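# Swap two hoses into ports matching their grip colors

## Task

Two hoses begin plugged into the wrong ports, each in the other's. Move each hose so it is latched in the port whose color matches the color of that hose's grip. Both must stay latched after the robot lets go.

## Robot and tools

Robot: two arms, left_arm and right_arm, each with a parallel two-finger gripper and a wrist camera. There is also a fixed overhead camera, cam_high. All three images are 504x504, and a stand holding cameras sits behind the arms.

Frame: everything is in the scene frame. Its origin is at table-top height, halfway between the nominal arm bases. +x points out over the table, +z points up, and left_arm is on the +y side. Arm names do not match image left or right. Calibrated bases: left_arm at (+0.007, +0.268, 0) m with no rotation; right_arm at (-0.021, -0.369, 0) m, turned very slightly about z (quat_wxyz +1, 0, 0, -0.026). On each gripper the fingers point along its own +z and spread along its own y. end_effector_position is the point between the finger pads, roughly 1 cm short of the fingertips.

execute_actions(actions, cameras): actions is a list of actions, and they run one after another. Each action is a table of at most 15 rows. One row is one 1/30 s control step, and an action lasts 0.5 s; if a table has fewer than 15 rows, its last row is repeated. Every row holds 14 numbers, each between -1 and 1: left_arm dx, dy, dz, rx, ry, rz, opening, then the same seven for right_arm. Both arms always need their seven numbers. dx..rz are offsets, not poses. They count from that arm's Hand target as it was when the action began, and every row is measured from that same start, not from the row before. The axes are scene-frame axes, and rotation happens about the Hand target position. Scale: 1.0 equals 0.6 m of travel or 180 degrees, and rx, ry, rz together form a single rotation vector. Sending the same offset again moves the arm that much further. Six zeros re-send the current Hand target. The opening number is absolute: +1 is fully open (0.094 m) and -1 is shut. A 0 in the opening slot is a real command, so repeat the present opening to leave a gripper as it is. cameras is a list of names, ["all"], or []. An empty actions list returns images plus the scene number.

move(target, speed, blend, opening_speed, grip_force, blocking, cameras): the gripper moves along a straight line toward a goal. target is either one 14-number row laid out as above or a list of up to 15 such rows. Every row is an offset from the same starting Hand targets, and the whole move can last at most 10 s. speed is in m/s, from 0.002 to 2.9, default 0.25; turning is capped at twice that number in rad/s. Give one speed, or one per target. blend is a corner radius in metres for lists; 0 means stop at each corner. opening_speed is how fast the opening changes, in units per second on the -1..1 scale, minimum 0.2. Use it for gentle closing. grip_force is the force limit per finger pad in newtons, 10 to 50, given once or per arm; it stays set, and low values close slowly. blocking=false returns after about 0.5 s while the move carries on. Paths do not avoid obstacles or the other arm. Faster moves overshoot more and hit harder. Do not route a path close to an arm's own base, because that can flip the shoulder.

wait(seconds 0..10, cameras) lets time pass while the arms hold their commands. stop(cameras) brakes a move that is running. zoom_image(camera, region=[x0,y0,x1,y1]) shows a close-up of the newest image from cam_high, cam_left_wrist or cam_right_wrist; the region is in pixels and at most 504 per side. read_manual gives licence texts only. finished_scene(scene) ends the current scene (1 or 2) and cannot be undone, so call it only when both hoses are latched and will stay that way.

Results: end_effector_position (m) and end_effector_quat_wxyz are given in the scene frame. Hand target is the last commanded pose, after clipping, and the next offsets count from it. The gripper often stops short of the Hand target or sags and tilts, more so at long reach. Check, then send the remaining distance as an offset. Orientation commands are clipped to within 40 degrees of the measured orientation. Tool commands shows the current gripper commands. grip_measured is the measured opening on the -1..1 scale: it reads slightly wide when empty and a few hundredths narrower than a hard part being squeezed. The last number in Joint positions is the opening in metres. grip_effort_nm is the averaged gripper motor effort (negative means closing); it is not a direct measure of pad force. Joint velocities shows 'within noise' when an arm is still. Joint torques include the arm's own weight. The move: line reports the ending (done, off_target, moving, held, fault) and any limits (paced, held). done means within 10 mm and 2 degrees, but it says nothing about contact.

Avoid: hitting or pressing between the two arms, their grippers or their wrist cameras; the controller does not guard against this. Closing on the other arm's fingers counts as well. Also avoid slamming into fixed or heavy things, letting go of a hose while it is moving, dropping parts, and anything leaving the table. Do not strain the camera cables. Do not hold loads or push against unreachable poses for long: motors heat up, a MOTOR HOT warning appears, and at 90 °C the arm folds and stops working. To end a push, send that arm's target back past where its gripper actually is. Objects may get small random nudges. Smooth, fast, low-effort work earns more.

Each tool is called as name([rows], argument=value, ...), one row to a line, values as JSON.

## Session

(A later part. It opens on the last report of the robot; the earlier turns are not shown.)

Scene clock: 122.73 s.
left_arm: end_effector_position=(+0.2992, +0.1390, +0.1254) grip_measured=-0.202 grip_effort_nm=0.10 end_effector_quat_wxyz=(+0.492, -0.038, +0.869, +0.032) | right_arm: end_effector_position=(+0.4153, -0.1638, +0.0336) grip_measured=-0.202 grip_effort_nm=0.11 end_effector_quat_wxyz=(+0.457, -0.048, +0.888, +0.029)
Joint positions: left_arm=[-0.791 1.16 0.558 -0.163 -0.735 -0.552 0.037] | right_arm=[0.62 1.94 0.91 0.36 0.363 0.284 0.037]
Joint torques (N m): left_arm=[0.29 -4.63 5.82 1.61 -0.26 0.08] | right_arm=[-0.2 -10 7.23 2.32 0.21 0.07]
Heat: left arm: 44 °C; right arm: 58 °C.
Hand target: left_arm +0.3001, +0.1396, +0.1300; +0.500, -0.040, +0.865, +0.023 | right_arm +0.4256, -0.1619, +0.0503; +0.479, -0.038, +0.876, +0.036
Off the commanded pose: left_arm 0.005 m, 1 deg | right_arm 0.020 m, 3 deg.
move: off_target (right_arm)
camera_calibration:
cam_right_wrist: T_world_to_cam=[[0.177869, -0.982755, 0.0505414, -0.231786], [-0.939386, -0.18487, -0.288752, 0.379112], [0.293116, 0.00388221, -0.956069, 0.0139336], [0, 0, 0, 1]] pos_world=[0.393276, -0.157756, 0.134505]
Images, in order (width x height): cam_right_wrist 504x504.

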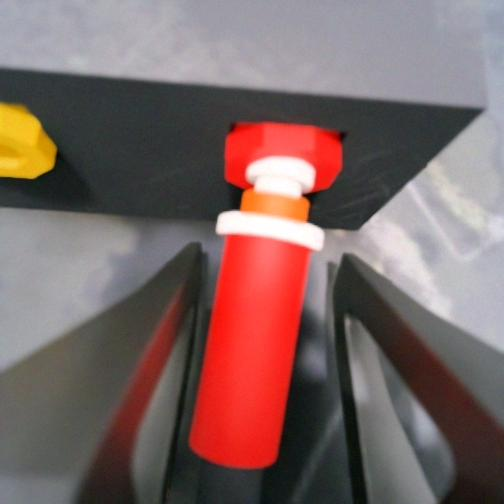

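move(target=[0,0,0,0,0,0,-0.2,-0.01,0,0.022,0,0,0,-0.2], cameras=["cam_right_wrist"], speed=0.05)

Scene clock: 124.00 s.
left_arm: end_effector_position=(+0.2992, +0.1390, +0.1254) grip_measured=-0.202 grip_effort_nm=0.10 end_effector_quat_wxyz=(+0.492, -0.038, +0.869, +0.032) | right_arm: end_effector_position=(+0.4130, -0.1661, +0.0367) grip_measured=-0.202 grip_effort_nm=0.11 end_effector_quat_wxyz=(+0.453, -0.048, +0.890, +0.025)
Joint positions: left_arm=[-0.791 1.16 0.558 -0.163 -0.735 -0.552 0.037] | right_arm=[0.62 1.922 0.91 0.331 0.368 0.284 0.037]
Joint torques (N m): left_arm=[0.28 -4.64 5.83 1.6 -0.26 0.08] | right_arm=[0.55 -12.55 6.94 2.13 0.25 0.13]
Heat: left arm: 44 °C; right arm: 58 °C.
Hand target: left_arm +0.3001, +0.1396, +0.1300; +0.500, -0.040, +0.865, +0.023 | right_arm +0.4197, -0.1619, +0.0636; +0.479, -0.038, +0.876, +0.036
Off the commanded pose: left_arm 0.005 m, 1 deg | right_arm 0.028 m, 4 deg.
move: off_target (right_arm)
camera_calibration:
cam_right_wrist: T_world_to_cam=[[0.175018, -0.982908, 0.0571009, -0.232797], [-0.942239, -0.184034, -0.279851, 0.378491], [0.285576, -0.00482387, -0.958344, 0.0192979], [0, 0, 0, 1]] pos_world=[0.391861, -0.15907, 0.137708]
Images, in order (width x height): cam_right_wrist 504x504.

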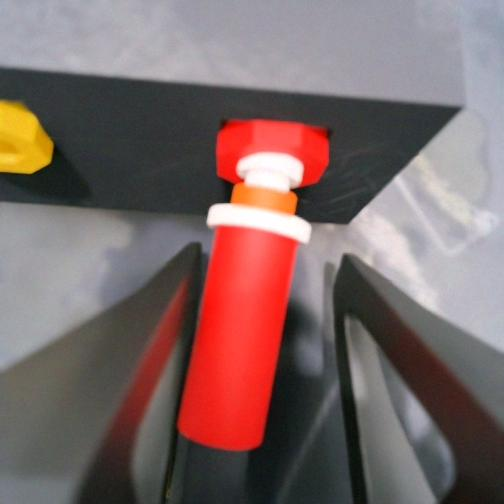

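move([
  [0,0,0,0,0,0,-0.2,0,0,0.015,0,0,0,-0.2],
  [0,0,0,0,0,0,-0.2,0,0,0.015,0,0,0,-0.9],
], cameras=["cam_right_wrist"], speed=0.05, opening_speed=0.6)

zoom_image(camera="cam_right_wrist", region=[180, 50, 400, 270])

Scene clock: 126.47 s.
left_arm: end_effector_position=(+0.2992, +0.1390, +0.1254) grip_measured=-0.202 grip_effort_nm=0.10 end_effector_quat_wxyz=(+0.492, -0.038, +0.869, +0.032) | right_arm: end_effector_position=(+0.4086, -0.1649, +0.0409) grip_measured=-0.652 grip_effort_nm=-1.04 end_effector_quat_wxyz=(+0.448, -0.053, +0.892, +0.025)
Joint positions: left_arm=[-0.791 1.16 0.558 -0.163 -0.735 -0.552 0.037] | right_arm=[0.626 1.897 0.91 0.294 0.363 0.284 0.016]
Joint torques (N m): left_arm=[0.29 -4.66 5.81 1.61 -0.26 0.08] | right_arm=[0.05 -12.49 8.06 2.08 0.29 0.12]
Heat: left arm: 44 °C; right arm: 58 °C.
Hand target: left_arm +0.3001, +0.1396, +0.1300; +0.500, -0.040, +0.865, +0.023 | right_arm +0.4197, -0.1619, +0.0725; +0.479, -0.038, +0.876, +0.036
Off the commanded pose: left_arm 0.005 m, 1 deg | right_arm 0.034 m, 5 deg.
move: off_target (right_arm); target 2's new opening was sent with right_arm's hand 0.033 m and 4 deg from that target
camera_calibration:
cam_right_wrist: T_world_to_cam=[[0.184534, -0.981032, 0.0593552, -0.234819], [-0.943746, -0.193734, -0.267976, 0.374225], [0.274392, -0.00656549, -0.961595, 0.029], [0, 0, 0, 1]] pos_world=[0.388548, -0.157675, 0.142107]
Images, in order (width x height): cam_right_wrist 504x504.

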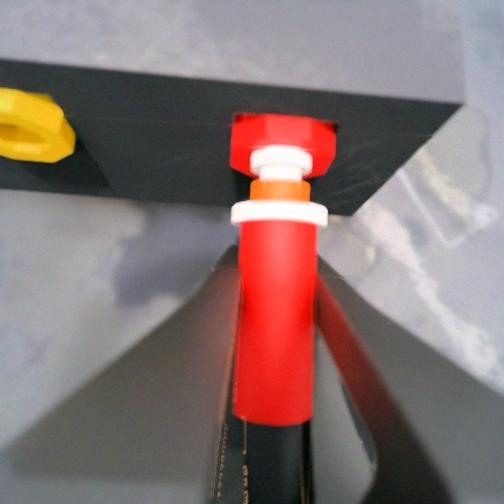

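Scaled by 2.291 from the camera's 504x504 image, which has a finer 720x720 frame.

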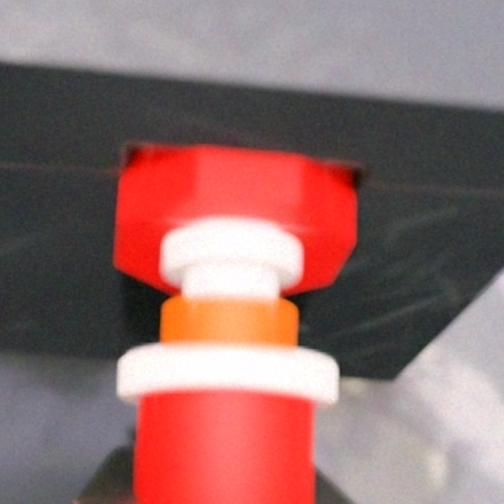

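move(target=[0,0,0,0,0,0,-0.2,0.05,0.004,0.005,0.001,-0.012,0.001,-0.9], cameras=["cam_right_wrist"], speed=0.06)

zoom_image(camera="cam_right_wrist", region=[180, 50, 400, 270])

Scene clock: 128.83 s.
left_arm: end_effector_position=(+0.2992, +0.1390, +0.1254) grip_measured=-0.202 grip_effort_nm=0.10 end_effector_quat_wxyz=(+0.492, -0.038, +0.869, +0.032) | right_arm: end_effector_position=(+0.4102, -0.1649, +0.0414) grip_measured=-0.652 grip_effort_nm=-1.05 end_effector_quat_wxyz=(+0.438, -0.065, +0.897, +0.020)
Joint positions: left_arm=[-0.791 1.16 0.558 -0.163 -0.735 -0.552 0.037] | right_arm=[0.619 1.897 0.937 0.245 0.35 0.262 0.016]
Joint torques (N m): left_arm=[0.29 -4.66 5.83 1.6 -0.26 0.07] | right_arm=[-2.33 -7.83 11.7 3.07 0.23 -0.02]
Heat: left arm: 44 °C; right arm: 59 °C.
Hand target: left_arm +0.3001, +0.1396, +0.1300; +0.500, -0.040, +0.865, +0.023 | right_arm +0.4496, -0.1596, +0.0754; +0.495, -0.039, +0.867, +0.037
Off the commanded pose: left_arm 0.005 m, 1 deg | right_arm 0.052 m, 8 deg.
move: off_target (right_arm)
camera_calibration:
cam_right_wrist: T_world_to_cam=[[0.202709, -0.976218, 0.0768565, -0.242564], [-0.945678, -0.21553, -0.243394, 0.372003], [0.25417, -0.0233433, -0.966878, 0.0347816], [0, 0, 0, 1]] pos_world=[0.392124, -0.155806, 0.142815]
Images, in order (width x height): cam_right_wrist 504x504.

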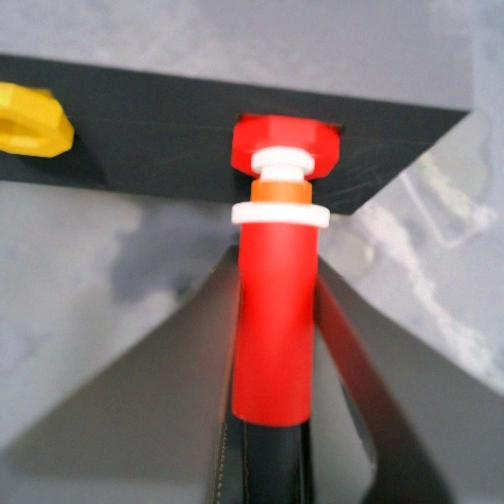

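Scaled by 2.291 from the camera's 504x504 image, which has a finer 720x720 frame.

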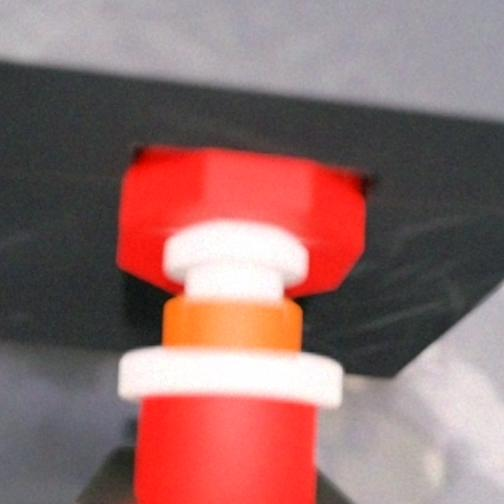

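move([
  [0,0,0,0,0,0,-0.2,-0.045,-0.004,-0.003,-0.001,0.012,-0.001,-0.9],
  [0,0,0,0,0,0,-0.2,-0.045,-0.004,-0.003,-0.001,0.012,-0.001,-0.3],
], cameras=["cam_right_wrist"], speed=0.06, opening_speed=0.6)

Scene clock: 131.30 s.
left_arm: end_effector_position=(+0.2992, +0.1390, +0.1254) grip_measured=-0.202 grip_effort_nm=0.10 end_effector_quat_wxyz=(+0.492, -0.038, +0.869, +0.032) | right_arm: end_effector_position=(+0.4132, -0.1639, +0.0460) grip_measured=-0.302 grip_effort_nm=0.11 end_effector_quat_wxyz=(+0.448, -0.055, +0.892, +0.023)
Joint positions: left_arm=[-0.791 1.16 0.558 -0.163 -0.735 -0.552 0.037] | right_arm=[0.622 1.897 0.937 0.267 0.364 0.276 0.033]
Joint torques (N m): left_arm=[0.29 -4.66 5.81 1.62 -0.27 0.07] | right_arm=[-0.08 -12.15 6.99 2.32 0.23 0.16]
Heat: left arm: 44 °C; right arm: 59 °C.
Hand target: left_arm +0.3001, +0.1396, +0.1300; +0.500, -0.040, +0.865, +0.023 | right_arm +0.4227, -0.1619, +0.0737; +0.479, -0.038, +0.876, +0.036
Off the commanded pose: left_arm 0.005 m, 1 deg | right_arm 0.029 m, 5 deg.
move: off_target (right_arm); target 2's new opening was sent with right_arm's hand 0.035 m and 6 deg from that target
camera_calibration:
cam_right_wrist: T_world_to_cam=[[0.185297, -0.980497, 0.0654992, -0.235514], [-0.94328, -0.196157, -0.267854, 0.37957], [0.275478, -0.0121514, -0.961231, 0.0313305], [0, 0, 0, 1]] pos_world=[0.39305, -0.156084, 0.147211]
Images, in order (width x height): cam_right_wrist 504x504.

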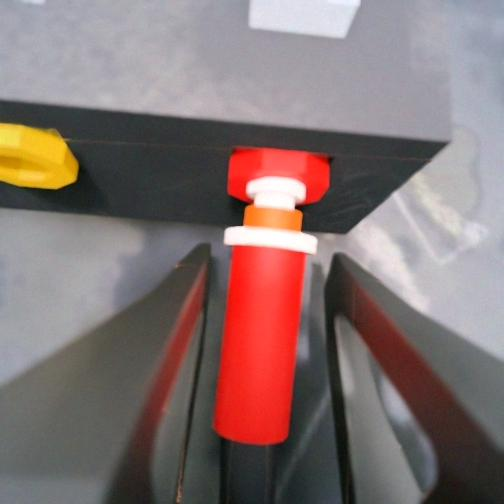

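move(target=[0,0,0,0,0,0,-0.2,0.0,0.0,-0.025,0,0,0,-0.3], cameras=["cam_right_wrist"], speed=0.06)

Scene clock: 132.43 s.
left_arm: end_effector_position=(+0.2992, +0.1390, +0.1254) grip_measured=-0.202 grip_effort_nm=0.10 end_effector_quat_wxyz=(+0.492, -0.038, +0.869, +0.032) | right_arm: end_effector_position=(+0.4204, -0.1594, +0.0570) grip_measured=-0.302 grip_effort_nm=0.11 end_effector_quat_wxyz=(+0.471, -0.048, +0.880, +0.035)
Joint positions: left_arm=[-0.791 1.16 0.558 -0.163 -0.735 -0.552 0.037] | right_arm=[0.622 1.897 0.937 0.326 0.365 0.276 0.033]
Joint torques (N m): left_arm=[0.28 -4.64 5.83 1.61 -0.26 0.07] | right_arm=[-0.02 -8.88 5.39 2.38 0.23 0.16]
Heat: left arm: 44 °C; right arm: 59 °C.
Hand target: left_arm +0.3001, +0.1396, +0.1300; +0.500, -0.040, +0.865, +0.023 | right_arm +0.4227, -0.1620, +0.0587; +0.479, -0.038, +0.876, +0.036
Off the commanded pose: left_arm 0.005 m, 1 deg | right_arm 0.004 m, 1 deg.
move: done
camera_calibration:
cam_right_wrist: T_world_to_cam=[[0.18198, -0.982325, 0.0438377, -0.230819], [-0.928772, -0.186357, -0.320394, 0.388643], [0.322901, 0.0175902, -0.946269, 0.0239578], [0, 0, 0, 1]] pos_world=[0.395229, -0.154734, 0.157308]
Images, in order (width x height): cam_right_wrist 504x504.

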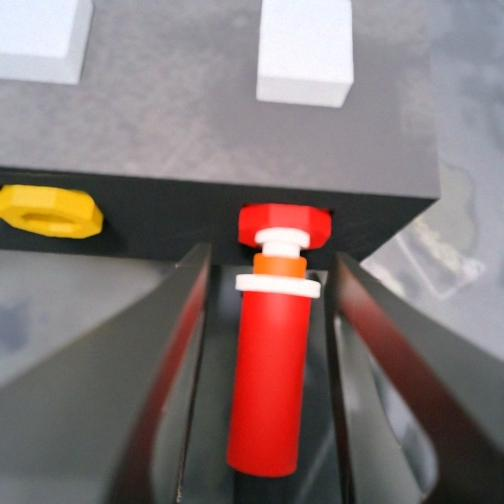

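move([
  [0,0,0,0,0,0,-0.2,-0.018,-0.003,0.0,0,0,0,-0.3],
  [0,0,0,0,0,0,-0.2,-0.018,-0.003,-0.03,0,0,0,-0.3],
], cameras=["cam_right_wrist"], speed=0.06)

Scene clock: 134.33 s.
left_arm: end_effector_position=(+0.2992, +0.1390, +0.1254) grip_measured=-0.202 grip_effort_nm=0.10 end_effector_quat_wxyz=(+0.492, -0.038, +0.869, +0.032) | right_arm: end_effector_position=(+0.4138, -0.1632, +0.0477) grip_measured=-0.302 grip_effort_nm=0.11 end_effector_quat_wxyz=(+0.479, -0.042, +0.876, +0.037)
Joint positions: left_arm=[-0.791 1.16 0.558 -0.163 -0.735 -0.552 0.037] | right_arm=[0.626 1.904 0.877 0.41 0.374 0.283 0.033]
Joint torques (N m): left_arm=[0.29 -4.66 5.82 1.61 -0.26 0.07] | right_arm=[0.59 -7.38 4.67 2.45 0.23 0.19]
Heat: left arm: 44 °C; right arm: 59 °C.
Hand target: left_arm +0.3001, +0.1396, +0.1300; +0.500, -0.040, +0.865, +0.023 | right_arm +0.4119, -0.1637, +0.0406; +0.479, -0.038, +0.876, +0.036
Off the commanded pose: left_arm 0.005 m, 1 deg | right_arm 0.007 m, 1 deg.
move: done
camera_calibration:
cam_right_wrist: T_world_to_cam=[[0.173857, -0.98408, 0.0368871, -0.229602], [-0.924605, -0.176012, -0.337824, 0.379583], [0.338939, 0.024627, -0.940486, 0.0115969], [0, 0, 0, 1]] pos_world=[0.386952, -0.159421, 0.147608]
Images, in order (width x height): cam_right_wrist 504x504.

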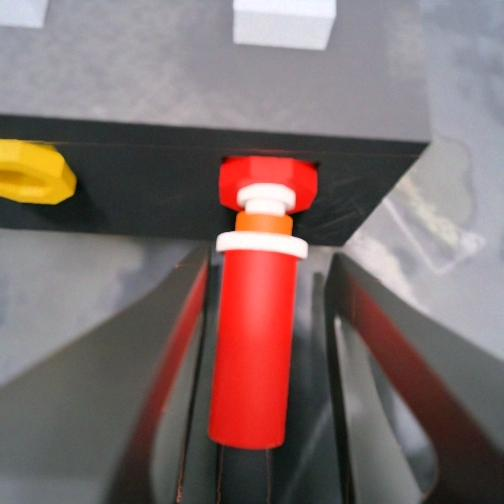

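move(target=[0,0,0,0,0,0,-0.2,0.0,0.003,-0.022,0,0,0,-0.3], cameras=["cam_right_wrist"], speed=0.06)

Scene clock: 135.50 s.
left_arm: end_effector_position=(+0.2992, +0.1390, +0.1254) grip_measured=-0.202 grip_effort_nm=0.10 end_effector_quat_wxyz=(+0.492, -0.038, +0.869, +0.032) | right_arm: end_effector_position=(+0.4140, -0.1615, +0.0344) grip_measured=-0.302 grip_effort_nm=0.11 end_effector_quat_wxyz=(+0.479, -0.042, +0.876, +0.037)
Joint positions: left_arm=[-0.791 1.16 0.558 -0.163 -0.735 -0.552 0.037] | right_arm=[0.631 1.949 0.868 0.462 0.378 0.286 0.033]
Joint torques (N m): left_arm=[0.27 -4.64 5.83 1.6 -0.26 0.07] | right_arm=[0.65 -7.5 4.51 2.41 0.24 0.17]
Heat: left arm: 43 °C; right arm: 58 °C.
Hand target: left_arm +0.3001, +0.1396, +0.1300; +0.500, -0.040, +0.865, +0.023 | right_arm +0.4118, -0.1619, +0.0275; +0.479, -0.038, +0.876, +0.036
Off the commanded pose: left_arm 0.005 m, 1 deg | right_arm 0.007 m, 1 deg.
move: done
camera_calibration:
cam_right_wrist: T_world_to_cam=[[0.173664, -0.984093, 0.0374451, -0.227276], [-0.92464, -0.176023, -0.337724, 0.375574], [0.338943, 0.0240273, -0.9405, -0.00121437], [0, 0, 0, 1]] pos_world=[0.387152, -0.157522, 0.134209]
Images, in order (width x height): cam_right_wrist 504x504.

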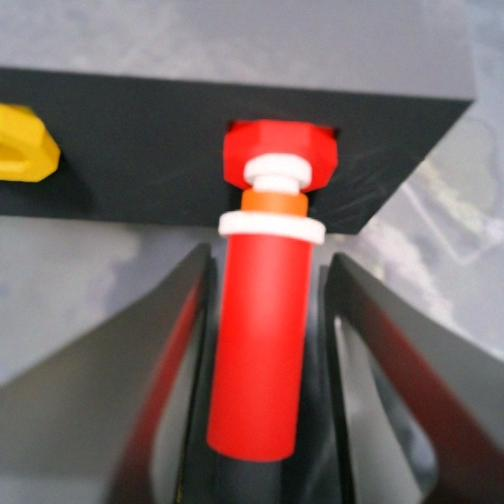

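move([
  [0,0,0,0,0,0,-0.2,0.0,0.0,0.012,0,0,0,-0.3],
  [0,0,0,0,0,0,-0.2,0.0,0.0,0.012,0,0,0,-0.9],
], cameras=["cam_right_wrist"], speed=0.06, opening_speed=0.6)

Scene clock: 137.57 s.
left_arm: end_effector_position=(+0.2992, +0.1390, +0.1254) grip_measured=-0.202 grip_effort_nm=0.10 end_effector_quat_wxyz=(+0.492, -0.038, +0.869, +0.032) | right_arm: end_effector_position=(+0.4129, -0.1615, +0.0330) grip_measured=-0.667 grip_effort_nm=-1.04 end_effector_quat_wxyz=(+0.476, -0.044, +0.878, +0.035)
Joint positions: left_arm=[-0.791 1.16 0.558 -0.163 -0.735 -0.552 0.037] | right_arm=[0.632 1.949 0.868 0.455 0.379 0.286 0.016]
Joint torques (N m): left_arm=[0.29 -4.64 5.82 1.6 -0.26 0.07] | right_arm=[0.59 -9.43 5.08 2.17 0.22 0.17]
Heat: left arm: 43 °C; right arm: 58 °C.
Hand target: left_arm +0.3001, +0.1396, +0.1300; +0.500, -0.040, +0.865, +0.023 | right_arm +0.4119, -0.1618, +0.0347; +0.479, -0.038, +0.876, +0.036
Off the commanded pose: left_arm 0.005 m, 1 deg | right_arm 0.002 m, 1 deg.
move: done
camera_calibration:
cam_right_wrist: T_world_to_cam=[[0.174341, -0.983849, 0.0405741, -0.227493], [-0.926466, -0.177852, -0.331706, 0.374368], [0.333565, 0.0202394, -0.94251, -0.000426005], [0, 0, 0, 1]] pos_world=[0.386643, -0.157228, 0.133009]
Images, in order (width x height): cam_right_wrist 504x504.

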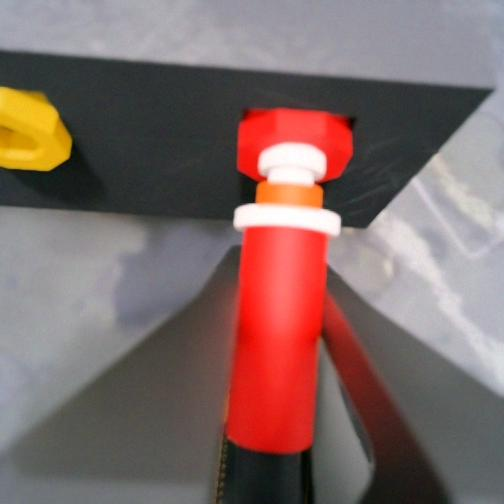

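move([
  [0,0,0,0,0,0,-0.2,0.0,0.0,0.0,0,0,0,-0.3],
  [0,0,0,0,0,0,-0.2,-0.003,-0.002,0.016,0,0,0,-0.3],
], cameras=["cam_right_wrist"], speed=0.06)

Scene clock: 139.00 s.
left_arm: end_effector_position=(+0.2992, +0.1390, +0.1254) grip_measured=-0.202 grip_effort_nm=0.10 end_effector_quat_wxyz=(+0.492, -0.038, +0.869, +0.032) | right_arm: end_effector_position=(+0.4093, -0.1639, +0.0273) grip_measured=-0.302 grip_effort_nm=0.11 end_effector_quat_wxyz=(+0.465, -0.047, +0.884, +0.029)
Joint positions: left_arm=[-0.791 1.16 0.558 -0.163 -0.735 -0.552 0.037] | right_arm=[0.632 1.949 0.868 0.425 0.379 0.286 0.033]
Joint torques (N m): left_arm=[0.31 -4.66 5.82 1.61 -0.26 0.07] | right_arm=[0.57 -12.21 5.11 2.1 0.23 0.18]
Heat: left arm: 43 °C; right arm: 58 °C.
Hand target: left_arm +0.3001, +0.1396, +0.1300; +0.500, -0.040, +0.865, +0.023 | right_arm +0.4100, -0.1630, +0.0443; +0.479, -0.038, +0.876, +0.036
Off the commanded pose: left_arm 0.005 m, 1 deg | right_arm 0.017 m, 2 deg.
move: off_target (right_arm)
camera_calibration:
cam_right_wrist: T_world_to_cam=[[0.175451, -0.983091, 0.0524249, -0.229546], [-0.934501, -0.183059, -0.305283, 0.370498], [0.309718, 0.00457106, -0.950818, 0.00291242], [0, 0, 0, 1]] pos_world=[0.385603, -0.157855, 0.12791]
Images, in order (width x height): cam_right_wrist 504x504.

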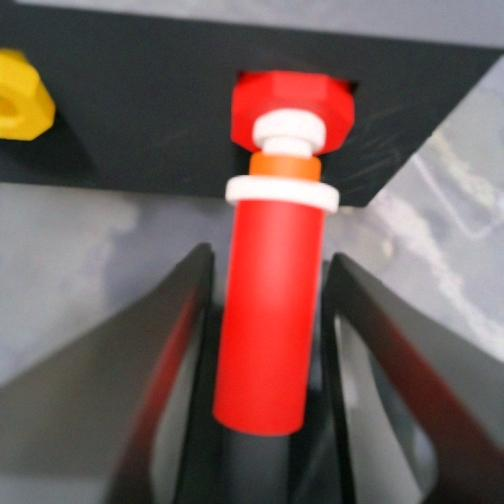

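move([
  [0,0,0,0,0,0,-0.2,0.005,-0.0033,0.067,0,0,0,-0.3],
  [0,0,0,0,0,0,-0.2,0.005,-0.0033,-0.0155,0,0,0,-0.3],
], cameras=["cam_right_wrist"], speed=0.08)

Scene clock: 141.67 s.
left_arm: end_effector_position=(+0.2992, +0.1390, +0.1254) grip_measured=-0.202 grip_effort_nm=0.10 end_effector_quat_wxyz=(+0.492, -0.038, +0.869, +0.032) | right_arm: end_effector_position=(+0.4123, -0.1619, +0.0397) grip_measured=-0.302 grip_effort_nm=0.11 end_effector_quat_wxyz=(+0.478, -0.043, +0.877, +0.036)
Joint positions: left_arm=[-0.791 1.16 0.558 -0.163 -0.735 -0.552 0.037] | right_arm=[0.632 1.927 0.869 0.435 0.379 0.286 0.033]
Joint torques (N m): left_arm=[0.29 -4.63 5.81 1.61 -0.26 0.07] | right_arm=[-0.25 -7.8 4.78 2.4 0.15 0.14]
Heat: left arm: 43 °C; right arm: 57 °C.
Hand target: left_arm +0.3001, +0.1396, +0.1300; +0.500, -0.040, +0.865, +0.023 | right_arm +0.4130, -0.1650, +0.0350; +0.479, -0.038, +0.876, +0.036
Off the commanded pose: left_arm 0.005 m, 1 deg | right_arm 0.006 m, 1 deg.
move: done
camera_calibration:
cam_right_wrist: T_world_to_cam=[[0.174118, -0.983942, 0.0392595, -0.227938], [-0.925541, -0.177136, -0.33466, 0.37579], [0.33624, 0.0219341, -0.941521, 0.00520272], [0, 0, 0, 1]] pos_world=[0.385747, -0.157825, 0.139609]
Images, in order (width x height): cam_right_wrist 504x504.

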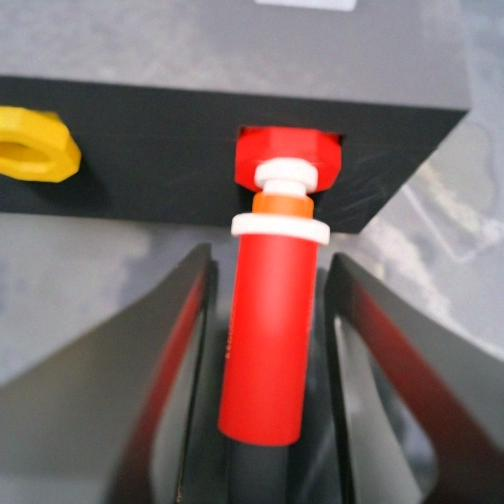

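move(target=[0,0,0,0,0,0,-0.2,0.0,0.0,0.0,0,0,0,-0.9], cameras=["cam_right_wrist"], speed=0.08, opening_speed=0.6)

Scene clock: 143.00 s.
left_arm: end_effector_position=(+0.2992, +0.1390, +0.1254) grip_measured=-0.202 grip_effort_nm=0.10 end_effector_quat_wxyz=(+0.492, -0.038, +0.869, +0.032) | right_arm: end_effector_position=(+0.4124, -0.1619, +0.0398) grip_measured=-0.654 grip_effort_nm=-1.04 end_effector_quat_wxyz=(+0.478, -0.043, +0.877, +0.036)
Joint positions: left_arm=[-0.791 1.16 0.558 -0.163 -0.735 -0.552 0.037] | right_arm=[0.632 1.927 0.869 0.436 0.379 0.286 0.016]
Joint torques (N m): left_arm=[0.28 -4.64 5.82 1.61 -0.26 0.07] | right_arm=[-0.24 -7.77 4.81 2.42 0.15 0.12]
Heat: left arm: 43 °C; right arm: 57 °C.
Hand target: left_arm +0.3001, +0.1396, +0.1300; +0.500, -0.040, +0.865, +0.023 | right_arm +0.4130, -0.1651, +0.0350; +0.479, -0.038, +0.876, +0.036
Off the commanded pose: left_arm 0.005 m, 1 deg | right_arm 0.006 m, 1 deg.
move: done
camera_calibration:
cam_right_wrist: T_world_to_cam=[[0.174125, -0.983952, 0.0389685, -0.227806], [-0.925312, -0.177029, -0.335348, 0.375867], [0.336865, 0.0223344, -0.941288, 0.00508403], [0, 0, 0, 1]] pos_world=[0.385748, -0.157725, 0.139709]
Images, in order (width x height): cam_right_wrist 504x504.

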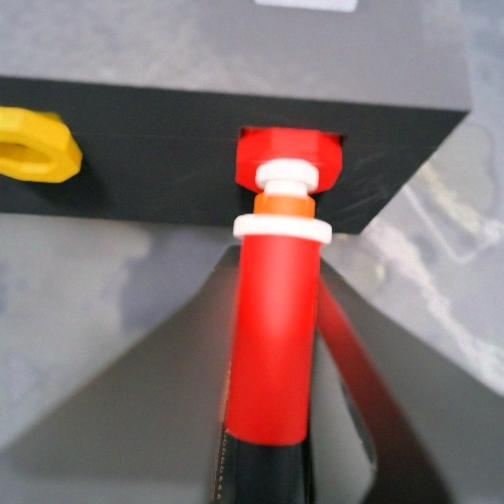

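move(target=[0,0,0,0,0,0,-0.2,0.083,0.008,0.015,0.002,-0.02,0.002,-0.9], cameras=["cam_right_wrist"], speed=0.1)

zoom_image(camera="cam_right_wrist", region=[180, 50, 400, 270])

Scene clock: 144.03 s.
left_arm: end_effector_position=(+0.2992, +0.1390, +0.1254) grip_measured=-0.202 grip_effort_nm=0.10 end_effector_quat_wxyz=(+0.492, -0.038, +0.869, +0.032) | right_arm: end_effector_position=(+0.4235, -0.1614, +0.0315) grip_measured=-0.672 grip_effort_nm=-1.04 end_effector_quat_wxyz=(+0.473, -0.056, +0.879, +0.026)
Joint positions: left_arm=[-0.791 1.16 0.558 -0.163 -0.735 -0.552 0.037] | right_arm=[0.616 1.977 0.915 0.43 0.368 0.25 0.015]
Joint torques (N m): left_arm=[0.31 -4.63 5.82 1.61 -0.27 0.08] | right_arm=[-3.77 -4.34 12.55 2.94 -0.1 -0.16]
Heat: left arm: 43 °C; right arm: 57 °C.
Hand target: left_arm +0.3001, +0.1396, +0.1300; +0.500, -0.040, +0.865, +0.023 | right_arm +0.4628, -0.1603, +0.0440; +0.506, -0.040, +0.861, +0.039
Off the commanded pose: left_arm 0.005 m, 1 deg | right_arm 0.041 m, 5 deg.
move: off_target (right_arm)
camera_calibration:
cam_right_wrist: T_world_to_cam=[[0.188123, -0.979859, 0.0669767, -0.235186], [-0.925809, -0.199683, -0.320942, 0.379559], [0.327853, -0.00163105, -0.944728, -0.00639994], [0, 0, 0, 1]] pos_world=[0.397741, -0.154668, 0.131522]
Images, in order (width x height): cam_right_wrist 504x504.

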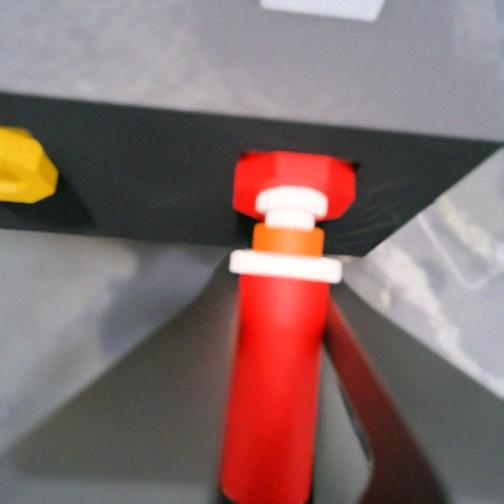

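Scaled by 2.291 from the camera's 504x504 image, which has a finer 720x720 frame.

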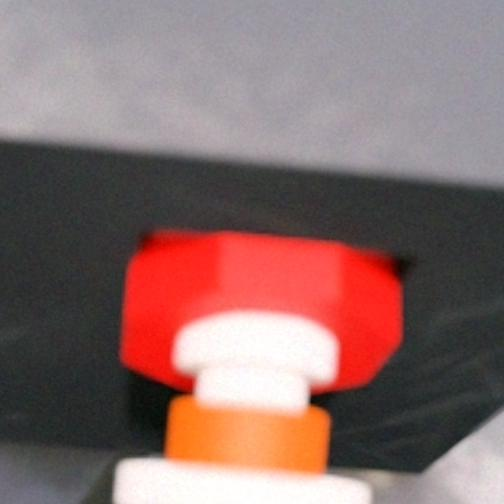

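move([
  [0,0,0,0,0,0,-0.2,-0.085,-0.006,-0.01,-0.002,0.02,-0.002,-0.9],
  [0,0,0,0,0,0,-0.2,-0.085,-0.006,-0.01,-0.002,0.02,-0.002,-0.3],
  [0,0,0,0,0,0,-0.2,-0.083,-0.0078,0.07,-0.002,0.02,-0.002,-0.3],
  [0,0,0,0,0,0,-0.2,-0.0805,-0.0078,-0.0183,-0.002,0.02,-0.002,-0.3],
], cameras=["cam_right_wrist"], speed=0.1)

Scene clock: 148.93 s.
left_arm: end_effector_position=(+0.2992, +0.1390, +0.1254) grip_measured=-0.202 grip_effort_nm=0.10 end_effector_quat_wxyz=(+0.492, -0.038, +0.869, +0.032) | right_arm: end_effector_position=(+0.4141, -0.1628, +0.0371) grip_measured=-0.302 grip_effort_nm=0.11 end_effector_quat_wxyz=(+0.477, -0.044, +0.877, +0.035)
Joint positions: left_arm=[-0.791 1.16 0.558 -0.163 -0.735 -0.552 0.037] | right_arm=[0.627 1.938 0.872 0.442 0.377 0.281 0.033]
Joint torques (N m): left_arm=[0.29 -4.66 5.82 1.61 -0.27 0.07] | right_arm=[-0.08 -7.87 4.79 2.41 0.15 0.15]
Heat: left arm: 43 °C; right arm: 56 °C.
Hand target: left_arm +0.3001, +0.1396, +0.1300; +0.500, -0.040, +0.865, +0.023 | right_arm +0.4146, -0.1649, +0.0330; +0.479, -0.038, +0.876, +0.036
Off the commanded pose: left_arm 0.005 m, 1 deg | right_arm 0.005 m, 1 deg.
move: done; target 2's new opening was sent with right_arm's hand 0.012 m and 2 deg from that target
camera_calibration:
cam_right_wrist: T_world_to_cam=[[0.174539, -0.983744, 0.0422349, -0.229203], [-0.925815, -0.178564, -0.333139, 0.37626], [0.335265, 0.019044, -0.941931, 0.00210546], [0, 0, 0, 1]] pos_world=[0.387646, -0.15833, 0.13701]
Images, in order (width x height): cam_right_wrist 504x504.

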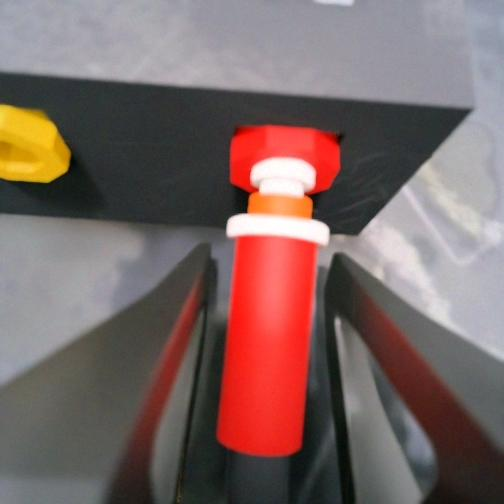

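move([
  [0,0,0,0,0,0,-0.2,0,0,0,0,0,0,-0.9],
  [0,0,0,0,0,0,-0.2,0.06,0.007,0.055,0.001,-0.012,0.001,-0.9],
], cameras=["cam_right_wrist"], speed=0.1)

zoom_image(camera="cam_right_wrist", region=[180, 50, 400, 270])

Scene clock: 150.87 s.
left_arm: end_effector_position=(+0.2992, +0.1390, +0.1254) grip_measured=-0.202 grip_effort_nm=0.10 end_effector_quat_wxyz=(+0.492, -0.038, +0.869, +0.032) | right_arm: end_effector_position=(+0.4148, -0.1630, +0.0356) grip_measured=-0.671 grip_effort_nm=-1.05 end_effector_quat_wxyz=(+0.450, -0.057, +0.891, +0.021)
Joint positions: left_arm=[-0.791 1.16 0.558 -0.163 -0.735 -0.552 0.037] | right_arm=[0.623 1.932 0.93 0.312 0.366 0.269 0.015]
Joint torques (N m): left_arm=[0.31 -4.66 5.81 1.6 -0.27 0.08] | right_arm=[-3.03 -8.32 11.34 2.81 0.02 -0.17]
Heat: left arm: 43 °C; right arm: 56 °C.
Hand target: left_arm +0.3001, +0.1396, +0.1300; +0.500, -0.040, +0.865, +0.023 | right_arm +0.4506, -0.1607, +0.0661; +0.495, -0.039, +0.867, +0.037
Off the commanded pose: left_arm 0.005 m, 1 deg | right_arm 0.047 m, 7 deg.
move: off_target (right_arm)
camera_calibration:
cam_right_wrist: T_world_to_cam=[[0.187943, -0.979551, 0.0718141, -0.235427], [-0.941674, -0.200491, -0.270283, 0.377106], [0.279154, -0.0168276, -0.960099, 0.0186265], [0, 0, 0, 1]] pos_world=[0.394158, -0.154692, 0.136716]
Images, in order (width x height): cam_right_wrist 504x504.

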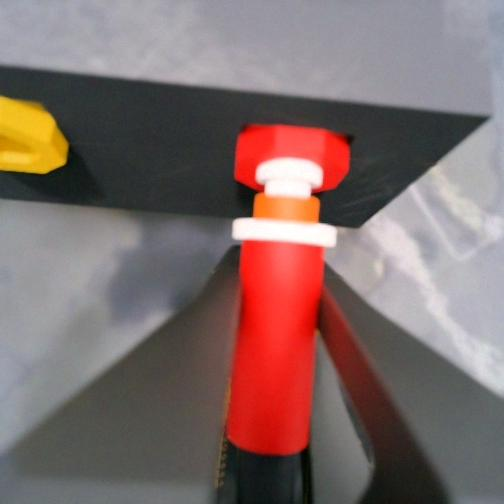

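Scaled by 2.291 from the camera's 504x504 image, which has a finer 720x720 frame.

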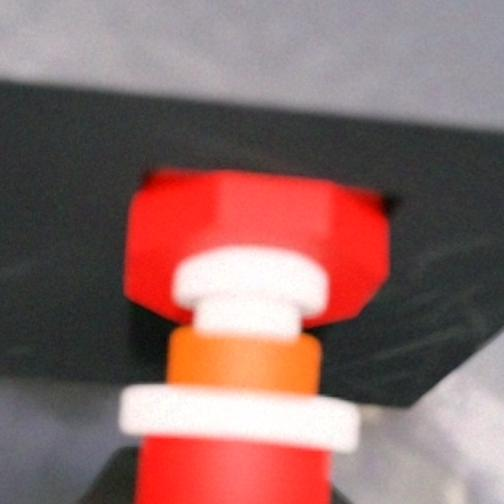

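move(target=[0,0,0,0,0,0,-0.2,0.05,0.005,0.025,0.0,-0.01,0.0,-0.9], cameras=["cam_right_wrist"], speed=0.1)

zoom_image(camera="cam_right_wrist", region=[180, 50, 400, 270])

Scene clock: 152.07 s.
left_arm: end_effector_position=(+0.2992, +0.1390, +0.1254) grip_measured=-0.202 grip_effort_nm=0.10 end_effector_quat_wxyz=(+0.492, -0.038, +0.869, +0.032) | right_arm: end_effector_position=(+0.4157, -0.1645, +0.0354) grip_measured=-0.671 grip_effort_nm=-1.05 end_effector_quat_wxyz=(+0.420, -0.077, +0.904, +0.005)
Joint positions: left_arm=[-0.791 1.16 0.558 -0.163 -0.735 -0.552 0.037] | right_arm=[0.613 1.93 0.995 0.175 0.349 0.241 0.015]
Joint torques (N m): left_arm=[0.29 -4.63 5.82 1.61 -0.26 0.07] | right_arm=[-4.6 -7.3 13.42 3.89 0.11 -0.18]
Heat: left arm: 43 °C; right arm: 56 °C.
Hand target: left_arm +0.3001, +0.1396, +0.1300; +0.500, -0.040, +0.865, +0.023 | right_arm +0.4806, -0.1578, +0.0810; +0.509, -0.040, +0.859, +0.037
Off the commanded pose: left_arm 0.005 m, 1 deg | right_arm 0.080 m, 13 deg.
move: off_target (right_arm)
camera_calibration:
cam_right_wrist: T_world_to_cam=[[0.214449, -0.970776, 0.107726, -0.247973], [-0.951839, -0.232451, -0.199922, 0.374206], [0.21912, -0.0596645, -0.973872, 0.0364611], [0, 0, 0, 1]] pos_world=[0.401372, -0.151566, 0.137033]
Images, in order (width x height): cam_right_wrist 504x504.

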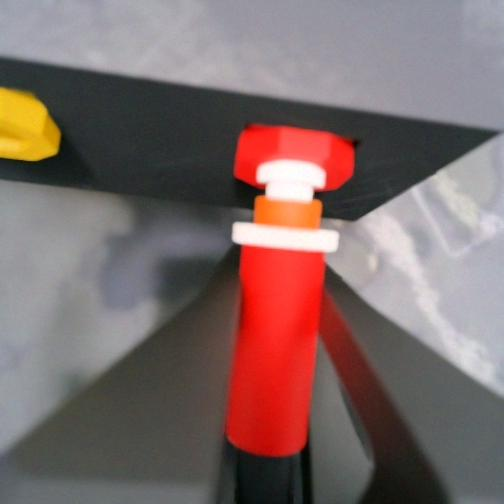

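Scaled by 2.291 from the camera's 504x504 image, which has a finer 720x720 frame.

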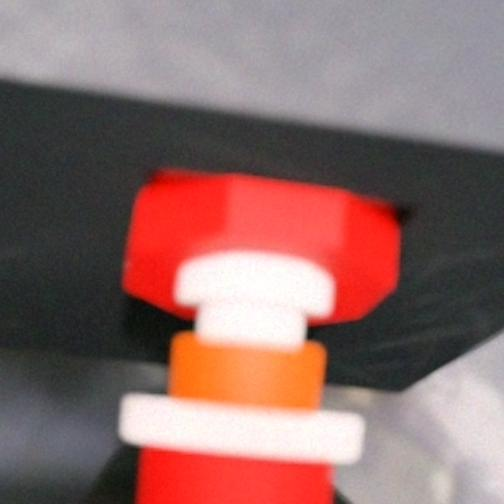

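move(target=[0,0,0,0,0,0,-0.2,-0.1077,-0.0103,-0.04,-0.001,0.022,-0.001,-0.9], cameras=["cam_right_wrist"], speed=0.1)

Scene clock: 154.23 s.
left_arm: end_effector_position=(+0.2992, +0.1390, +0.1254) grip_measured=-0.202 grip_effort_nm=0.10 end_effector_quat_wxyz=(+0.492, -0.038, +0.869, +0.032) | right_arm: end_effector_position=(+0.4116, -0.1638, +0.0345) grip_measured=-0.671 grip_effort_nm=-1.04 end_effector_quat_wxyz=(+0.450, -0.055, +0.891, +0.027)
Joint positions: left_arm=[-0.791 1.16 0.558 -0.163 -0.735 -0.552 0.037] | right_arm=[0.621 1.924 0.909 0.329 0.355 0.276 0.015]
Joint torques (N m): left_arm=[0.31 -4.64 5.81 1.61 -0.26 0.08] | right_arm=[0.43 -12.36 4.79 2.49 0.37 0.22]
Heat: left arm: 43 °C; right arm: 56 °C.
Hand target: left_arm +0.3001, +0.1396, +0.1300; +0.500, -0.040, +0.865, +0.023 | right_arm +0.4160, -0.1639, +0.0571; +0.479, -0.038, +0.876, +0.036
Off the commanded pose: left_arm 0.005 m, 1 deg | right_arm 0.023 m, 4 deg.
move: off_target (right_arm)
camera_calibration:
cam_right_wrist: T_world_to_cam=[[0.190674, -0.979936, 0.0580425, -0.236183], [-0.941369, -0.199293, -0.272227, 0.373904], [0.278332, -0.00273293, -0.960481, 0.0210436], [0, 0, 0, 1]] pos_world=[0.391158, -0.15687, 0.135707]
Images, in order (width x height): cam_right_wrist 504x504.

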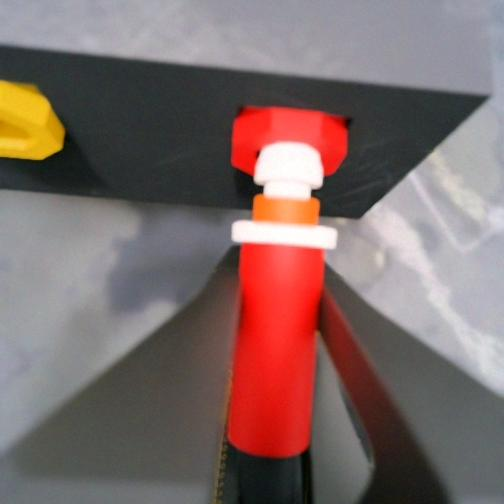

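move([
  [0,0,0,0,0,0,-0.2,-0.05,-0.004,0.0,0,0,0,-0.9],
  [0,0,0,0,0,0,-0.2,-0.0517,-0.002,-0.01,-0.0042,0.0443,0,-0.9],
], cameras=["cam_right_wrist"], speed=0.1)

zoom_image(camera="cam_right_wrist", region=[180, 0, 400, 220])

Scene clock: 157.13 s.
left_arm: end_effector_position=(+0.2992, +0.1390, +0.1254) grip_measured=-0.202 grip_effort_nm=0.10 end_effector_quat_wxyz=(+0.492, -0.038, +0.869, +0.032) | right_arm: end_effector_position=(+0.3721, -0.1727, +0.0225) grip_measured=-0.671 grip_effort_nm=-1.05 end_effector_quat_wxyz=(+0.390, -0.053, +0.919, +0.011)
Joint positions: left_arm=[-0.791 1.16 0.558 -0.163 -0.735 -0.552 0.037] | right_arm=[0.656 1.84 0.864 0.135 0.363 0.35 0.015]
Joint torques (N m): left_arm=[0.29 -4.64 5.83 1.6 -0.26 0.08] | right_arm=[-0.08 -11.56 8.62 1.79 0.08 0.16]
Heat: left arm: 43 °C; right arm: 57 °C.
Hand target: left_arm +0.3001, +0.1396, +0.1300; +0.500, -0.040, +0.865, +0.023 | right_arm +0.3850, -0.1651, +0.0510; +0.416, -0.039, +0.908, +0.033
Off the commanded pose: left_arm 0.005 m, 1 deg | right_arm 0.032 m, 4 deg.
move: off_target (right_arm)
camera_calibration:
cam_right_wrist: T_world_to_cam=[[0.180667, -0.981228, 0.0674565, -0.2334], [-0.972048, -0.18859, -0.139844, 0.341884], [0.149941, -0.0403057, -0.987873, 0.0624103], [0, 0, 0, 1]] pos_world=[0.365138, -0.162027, 0.125208]
Images, in order (width x height): cam_right_wrist 504x504.

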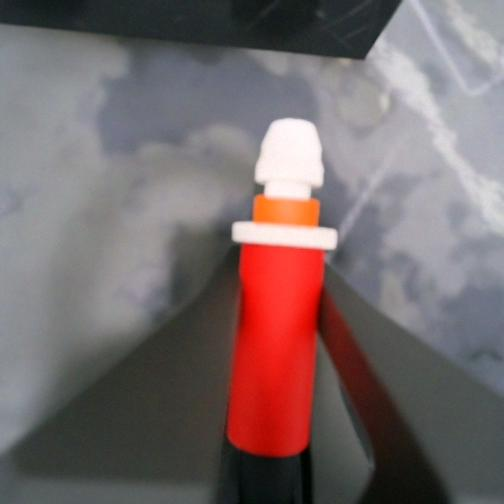

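Scaled by 2.291 from the camera's 504x504 image, which has a finer 720x720 frame.

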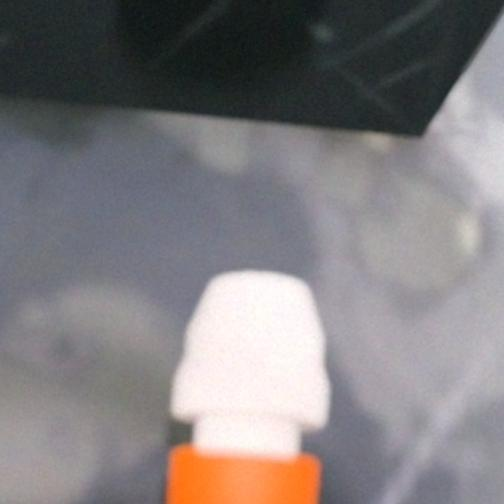

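move([
  [0,0,0,0,0,0,-0.2,0.0,0.0,0.06,0,0,0,-0.9],
  [0,0,0,0,0,0,-0.2,0.0,0.0,-0.018,0,0,0,-0.9],
], cameras=["cam_right_wrist"], speed=0.1)

zoom_image(camera="cam_right_wrist", region=[180, 0, 400, 220])

Scene clock: 159.63 s.
left_arm: end_effector_position=(+0.2992, +0.1390, +0.1254) grip_measured=-0.202 grip_effort_nm=0.10 end_effector_quat_wxyz=(+0.492, -0.038, +0.869, +0.032) | right_arm: end_effector_position=(+0.3829, -0.1647, +0.0426) grip_measured=-0.671 grip_effort_nm=-1.04 end_effector_quat_wxyz=(+0.412, -0.046, +0.909, +0.027)
Joint positions: left_arm=[-0.791 1.16 0.558 -0.163 -0.735 -0.552 0.037] | right_arm=[0.656 1.821 0.893 0.147 0.361 0.352 0.015]
Joint torques (N m): left_arm=[0.28 -4.64 5.81 1.61 -0.26 0.07] | right_arm=[-0.16 -7.42 5.24 2.29 0.12 0.17]
Heat: left arm: 43 °C; right arm: 57 °C.
Hand target: left_arm +0.3001, +0.1396, +0.1300; +0.500, -0.040, +0.865, +0.023 | right_arm +0.3850, -0.1651, +0.0403; +0.417, -0.039, +0.908, +0.033
Off the commanded pose: left_arm 0.005 m, 1 deg | right_arm 0.003 m, 1 deg.
move: done
camera_calibration:
cam_right_wrist: T_world_to_cam=[[0.178213, -0.983216, 0.0390741, -0.22701], [-0.964047, -0.182418, -0.193227, 0.356932], [0.197112, -0.00323371, -0.980376, 0.0686985], [0, 0, 0, 1]] pos_world=[0.371015, -0.157867, 0.14519]
Images, in order (width x height): cam_right_wrist 504x504.

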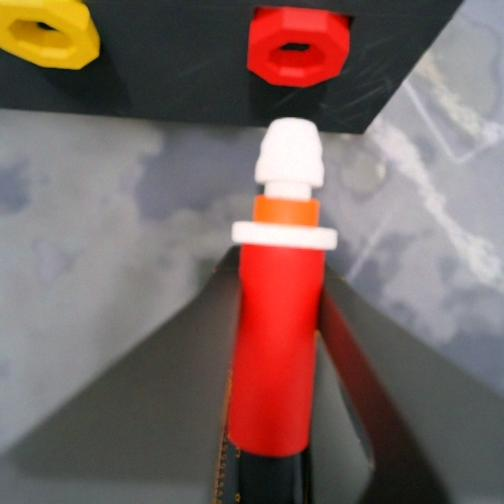

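Scaled by 2.291 from the camera's 504x504 image, which has a finer 720x720 frame.

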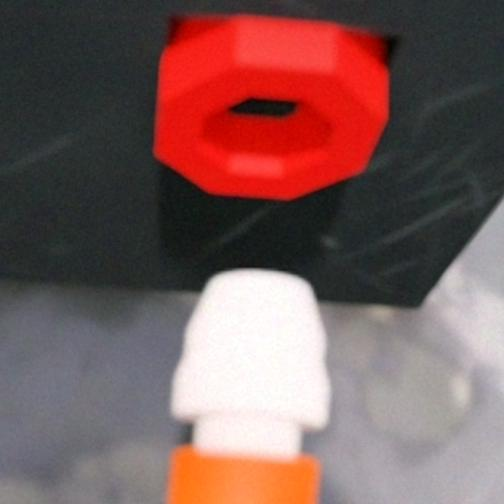

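move(target=[0,0,0,0,0,0,-0.2,0.022,0.0,0.001,0.0,0.0,0,-0.9], cameras=["cam_right_wrist"], speed=0.06)

zoom_image(camera="cam_right_wrist", region=[180, 0, 400, 220])

Scene clock: 161.47 s.
left_arm: end_effector_position=(+0.2992, +0.1390, +0.1254) grip_measured=-0.202 grip_effort_nm=0.10 end_effector_quat_wxyz=(+0.492, -0.038, +0.869, +0.032) | right_arm: end_effector_position=(+0.3850, -0.1721, +0.0314) grip_measured=-0.671 grip_effort_nm=-1.05 end_effector_quat_wxyz=(+0.401, -0.041, +0.915, +0.023)
Joint positions: left_arm=[-0.791 1.16 0.558 -0.163 -0.735 -0.552 0.037] | right_arm=[0.635 1.847 0.893 0.149 0.347 0.352 0.015]
Joint torques (N m): left_arm=[0.29 -4.63 5.82 1.61 -0.27 0.07] | right_arm=[-0.16 -7.21 8.85 2.13 0.09 0.01]
Heat: left arm: 43 °C; right arm: 57 °C.
Hand target: left_arm +0.3001, +0.1396, +0.1300; +0.500, -0.040, +0.865, +0.023 | right_arm +0.3981, -0.1651, +0.0408; +0.416, -0.039, +0.908, +0.033
Off the commanded pose: left_arm 0.005 m, 1 deg | right_arm 0.018 m, 2 deg.
move: off_target (right_arm)
camera_calibration:
cam_right_wrist: T_world_to_cam=[[0.167617, -0.985042, 0.0399721, -0.230579], [-0.970725, -0.171985, -0.167673, 0.359042], [0.172039, -0.0106971, -0.985032, 0.0657564], [0, 0, 0, 1]] pos_world=[0.375867, -0.164677, 0.13419]
Images, in order (width x height): cam_right_wrist 504x504.

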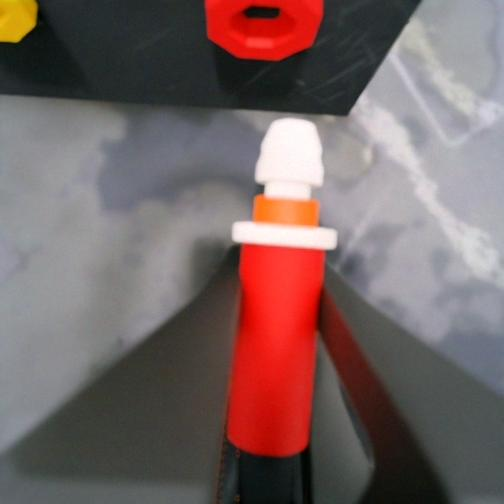

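Scaled by 2.291 from the camera's 504x504 image, which has a finer 720x720 frame.

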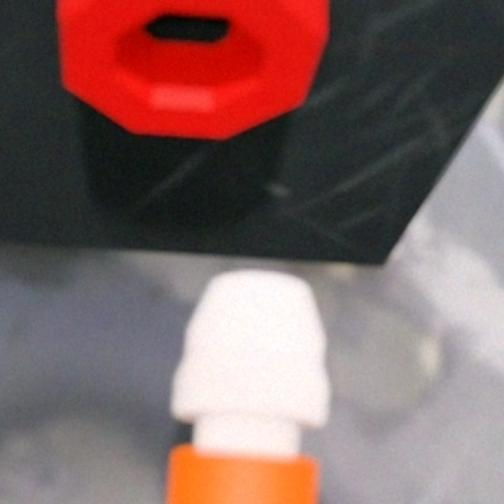

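move([
  [0,0,0,0,0,0,-0.2,-0.1133,-0.0107,0.01,0.0,0.0,0,-0.9],
  [0,0,0,0,0,0,-0.2,-0.0168,-0.0016,0.006,0.0,0.0,0,-0.9],
], cameras=["cam_right_wrist"], speed=[0.1,0.06])

zoom_image(camera="cam_right_wrist", region=[180, 0, 400, 220])

Scene clock: 164.23 s.
left_arm: end_effector_position=(+0.2992, +0.1390, +0.1254) grip_measured=-0.202 grip_effort_nm=0.10 end_effector_quat_wxyz=(+0.492, -0.038, +0.869, +0.032) | right_arm: end_effector_position=(+0.3758, -0.1729, +0.0357) grip_measured=-0.671 grip_effort_nm=-1.04 end_effector_quat_wxyz=(+0.403, -0.039, +0.914, +0.025)
Joint positions: left_arm=[-0.791 1.16 0.558 -0.163 -0.735 -0.552 0.037] | right_arm=[0.648 1.808 0.861 0.146 0.357 0.365 0.015]
Joint torques (N m): left_arm=[0.29 -4.66 5.81 1.61 -0.26 0.07] | right_arm=[-0.16 -6.89 9.01 2.07 0.11 -0.02]
Heat: left arm: 43 °C; right arm: 56 °C.
Hand target: left_arm +0.3001, +0.1396, +0.1300; +0.500, -0.040, +0.865, +0.023 | right_arm +0.3882, -0.1661, +0.0445; +0.417, -0.038, +0.908, +0.033
Off the commanded pose: left_arm 0.005 m, 1 deg | right_arm 0.016 m, 2 deg.
move: off_target (right_arm)
camera_calibration:
cam_right_wrist: T_world_to_cam=[[0.165609, -0.985535, 0.0359771, -0.229094], [-0.970206, -0.169358, -0.173259, 0.351167], [0.176845, -0.00621196, -0.984219, 0.0705159], [0, 0, 0, 1]] pos_world=[0.366174, -0.165869, 0.138488]
Images, in order (width x height): cam_right_wrist 504x504.

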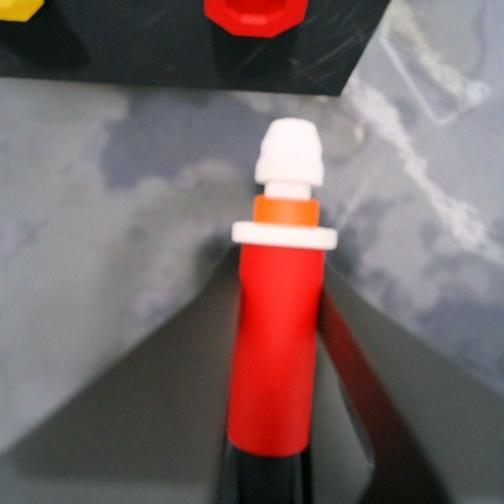

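Scaled by 2.291 from the camera's 504x504 image, which has a finer 720x720 frame.

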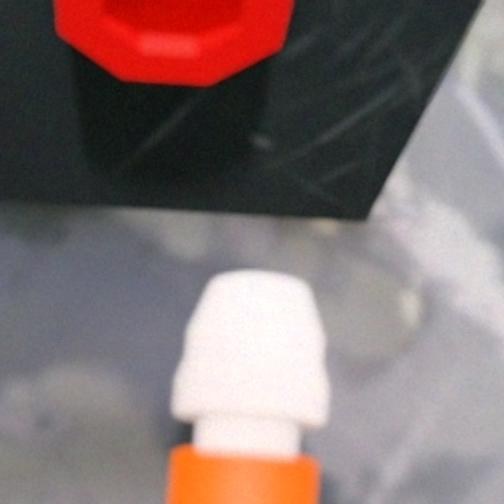

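move([
  [0,0,0,0,0,0,-0.2,-0.072,0.0035,0.0092,0.0,0.0,0,-0.9],
  [0,0,0,0,0,0,-0.2,0.028,0.0138,0.0138,0.0,0.0,0,-0.9],
], cameras=["cam_right_wrist"], speed=[0.1,0.06])

zoom_image(camera="cam_right_wrist", region=[180, 0, 400, 220])

Scene clock: 167.10 s.
left_arm: end_effector_position=(+0.2992, +0.1390, +0.1254) grip_measured=-0.202 grip_effort_nm=0.10 end_effector_quat_wxyz=(+0.492, -0.038, +0.869, +0.032) | right_arm: end_effector_position=(+0.3936, -0.1636, +0.0450) grip_measured=-0.671 grip_effort_nm=-1.05 end_effector_quat_wxyz=(+0.406, -0.039, +0.913, +0.027)
Joint positions: left_arm=[-0.791 1.16 0.558 -0.163 -0.735 -0.552 0.037] | right_arm=[0.642 1.848 0.954 0.1 0.352 0.36 0.015]
Joint torques (N m): left_arm=[0.29 -4.63 5.81 1.61 -0.27 0.07] | right_arm=[-0.12 -7.39 9.26 1.98 0.11 -0.02]
Heat: left arm: 43 °C; right arm: 56 °C.
Hand target: left_arm +0.3001, +0.1396, +0.1300; +0.500, -0.040, +0.865, +0.023 | right_arm +0.4049, -0.1577, +0.0528; +0.417, -0.039, +0.908, +0.033
Off the commanded pose: left_arm 0.005 m, 1 deg | right_arm 0.015 m, 2 deg.
move: off_target (right_arm)
camera_calibration:
cam_right_wrist: T_world_to_cam=[[0.16558, -0.985642, 0.0330473, -0.223074], [-0.969172, -0.16883, -0.179447, 0.371584], [0.18245, -0.00231571, -0.983212, 0.0749936], [0, 0, 0, 1]] pos_world=[0.383383, -0.156963, 0.147786]
Images, in order (width x height): cam_right_wrist 504x504.

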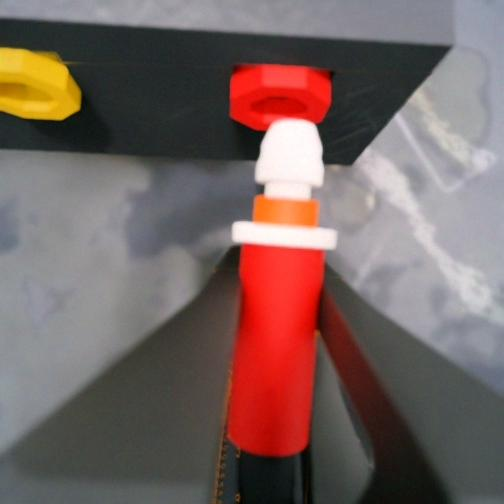

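Scaled by 2.291 from the camera's 504x504 image, which has a finer 720x720 frame.

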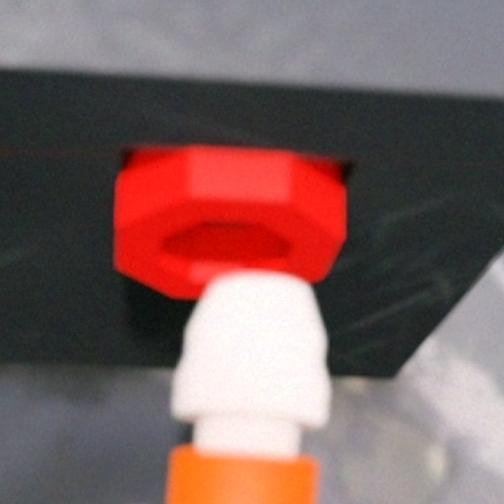

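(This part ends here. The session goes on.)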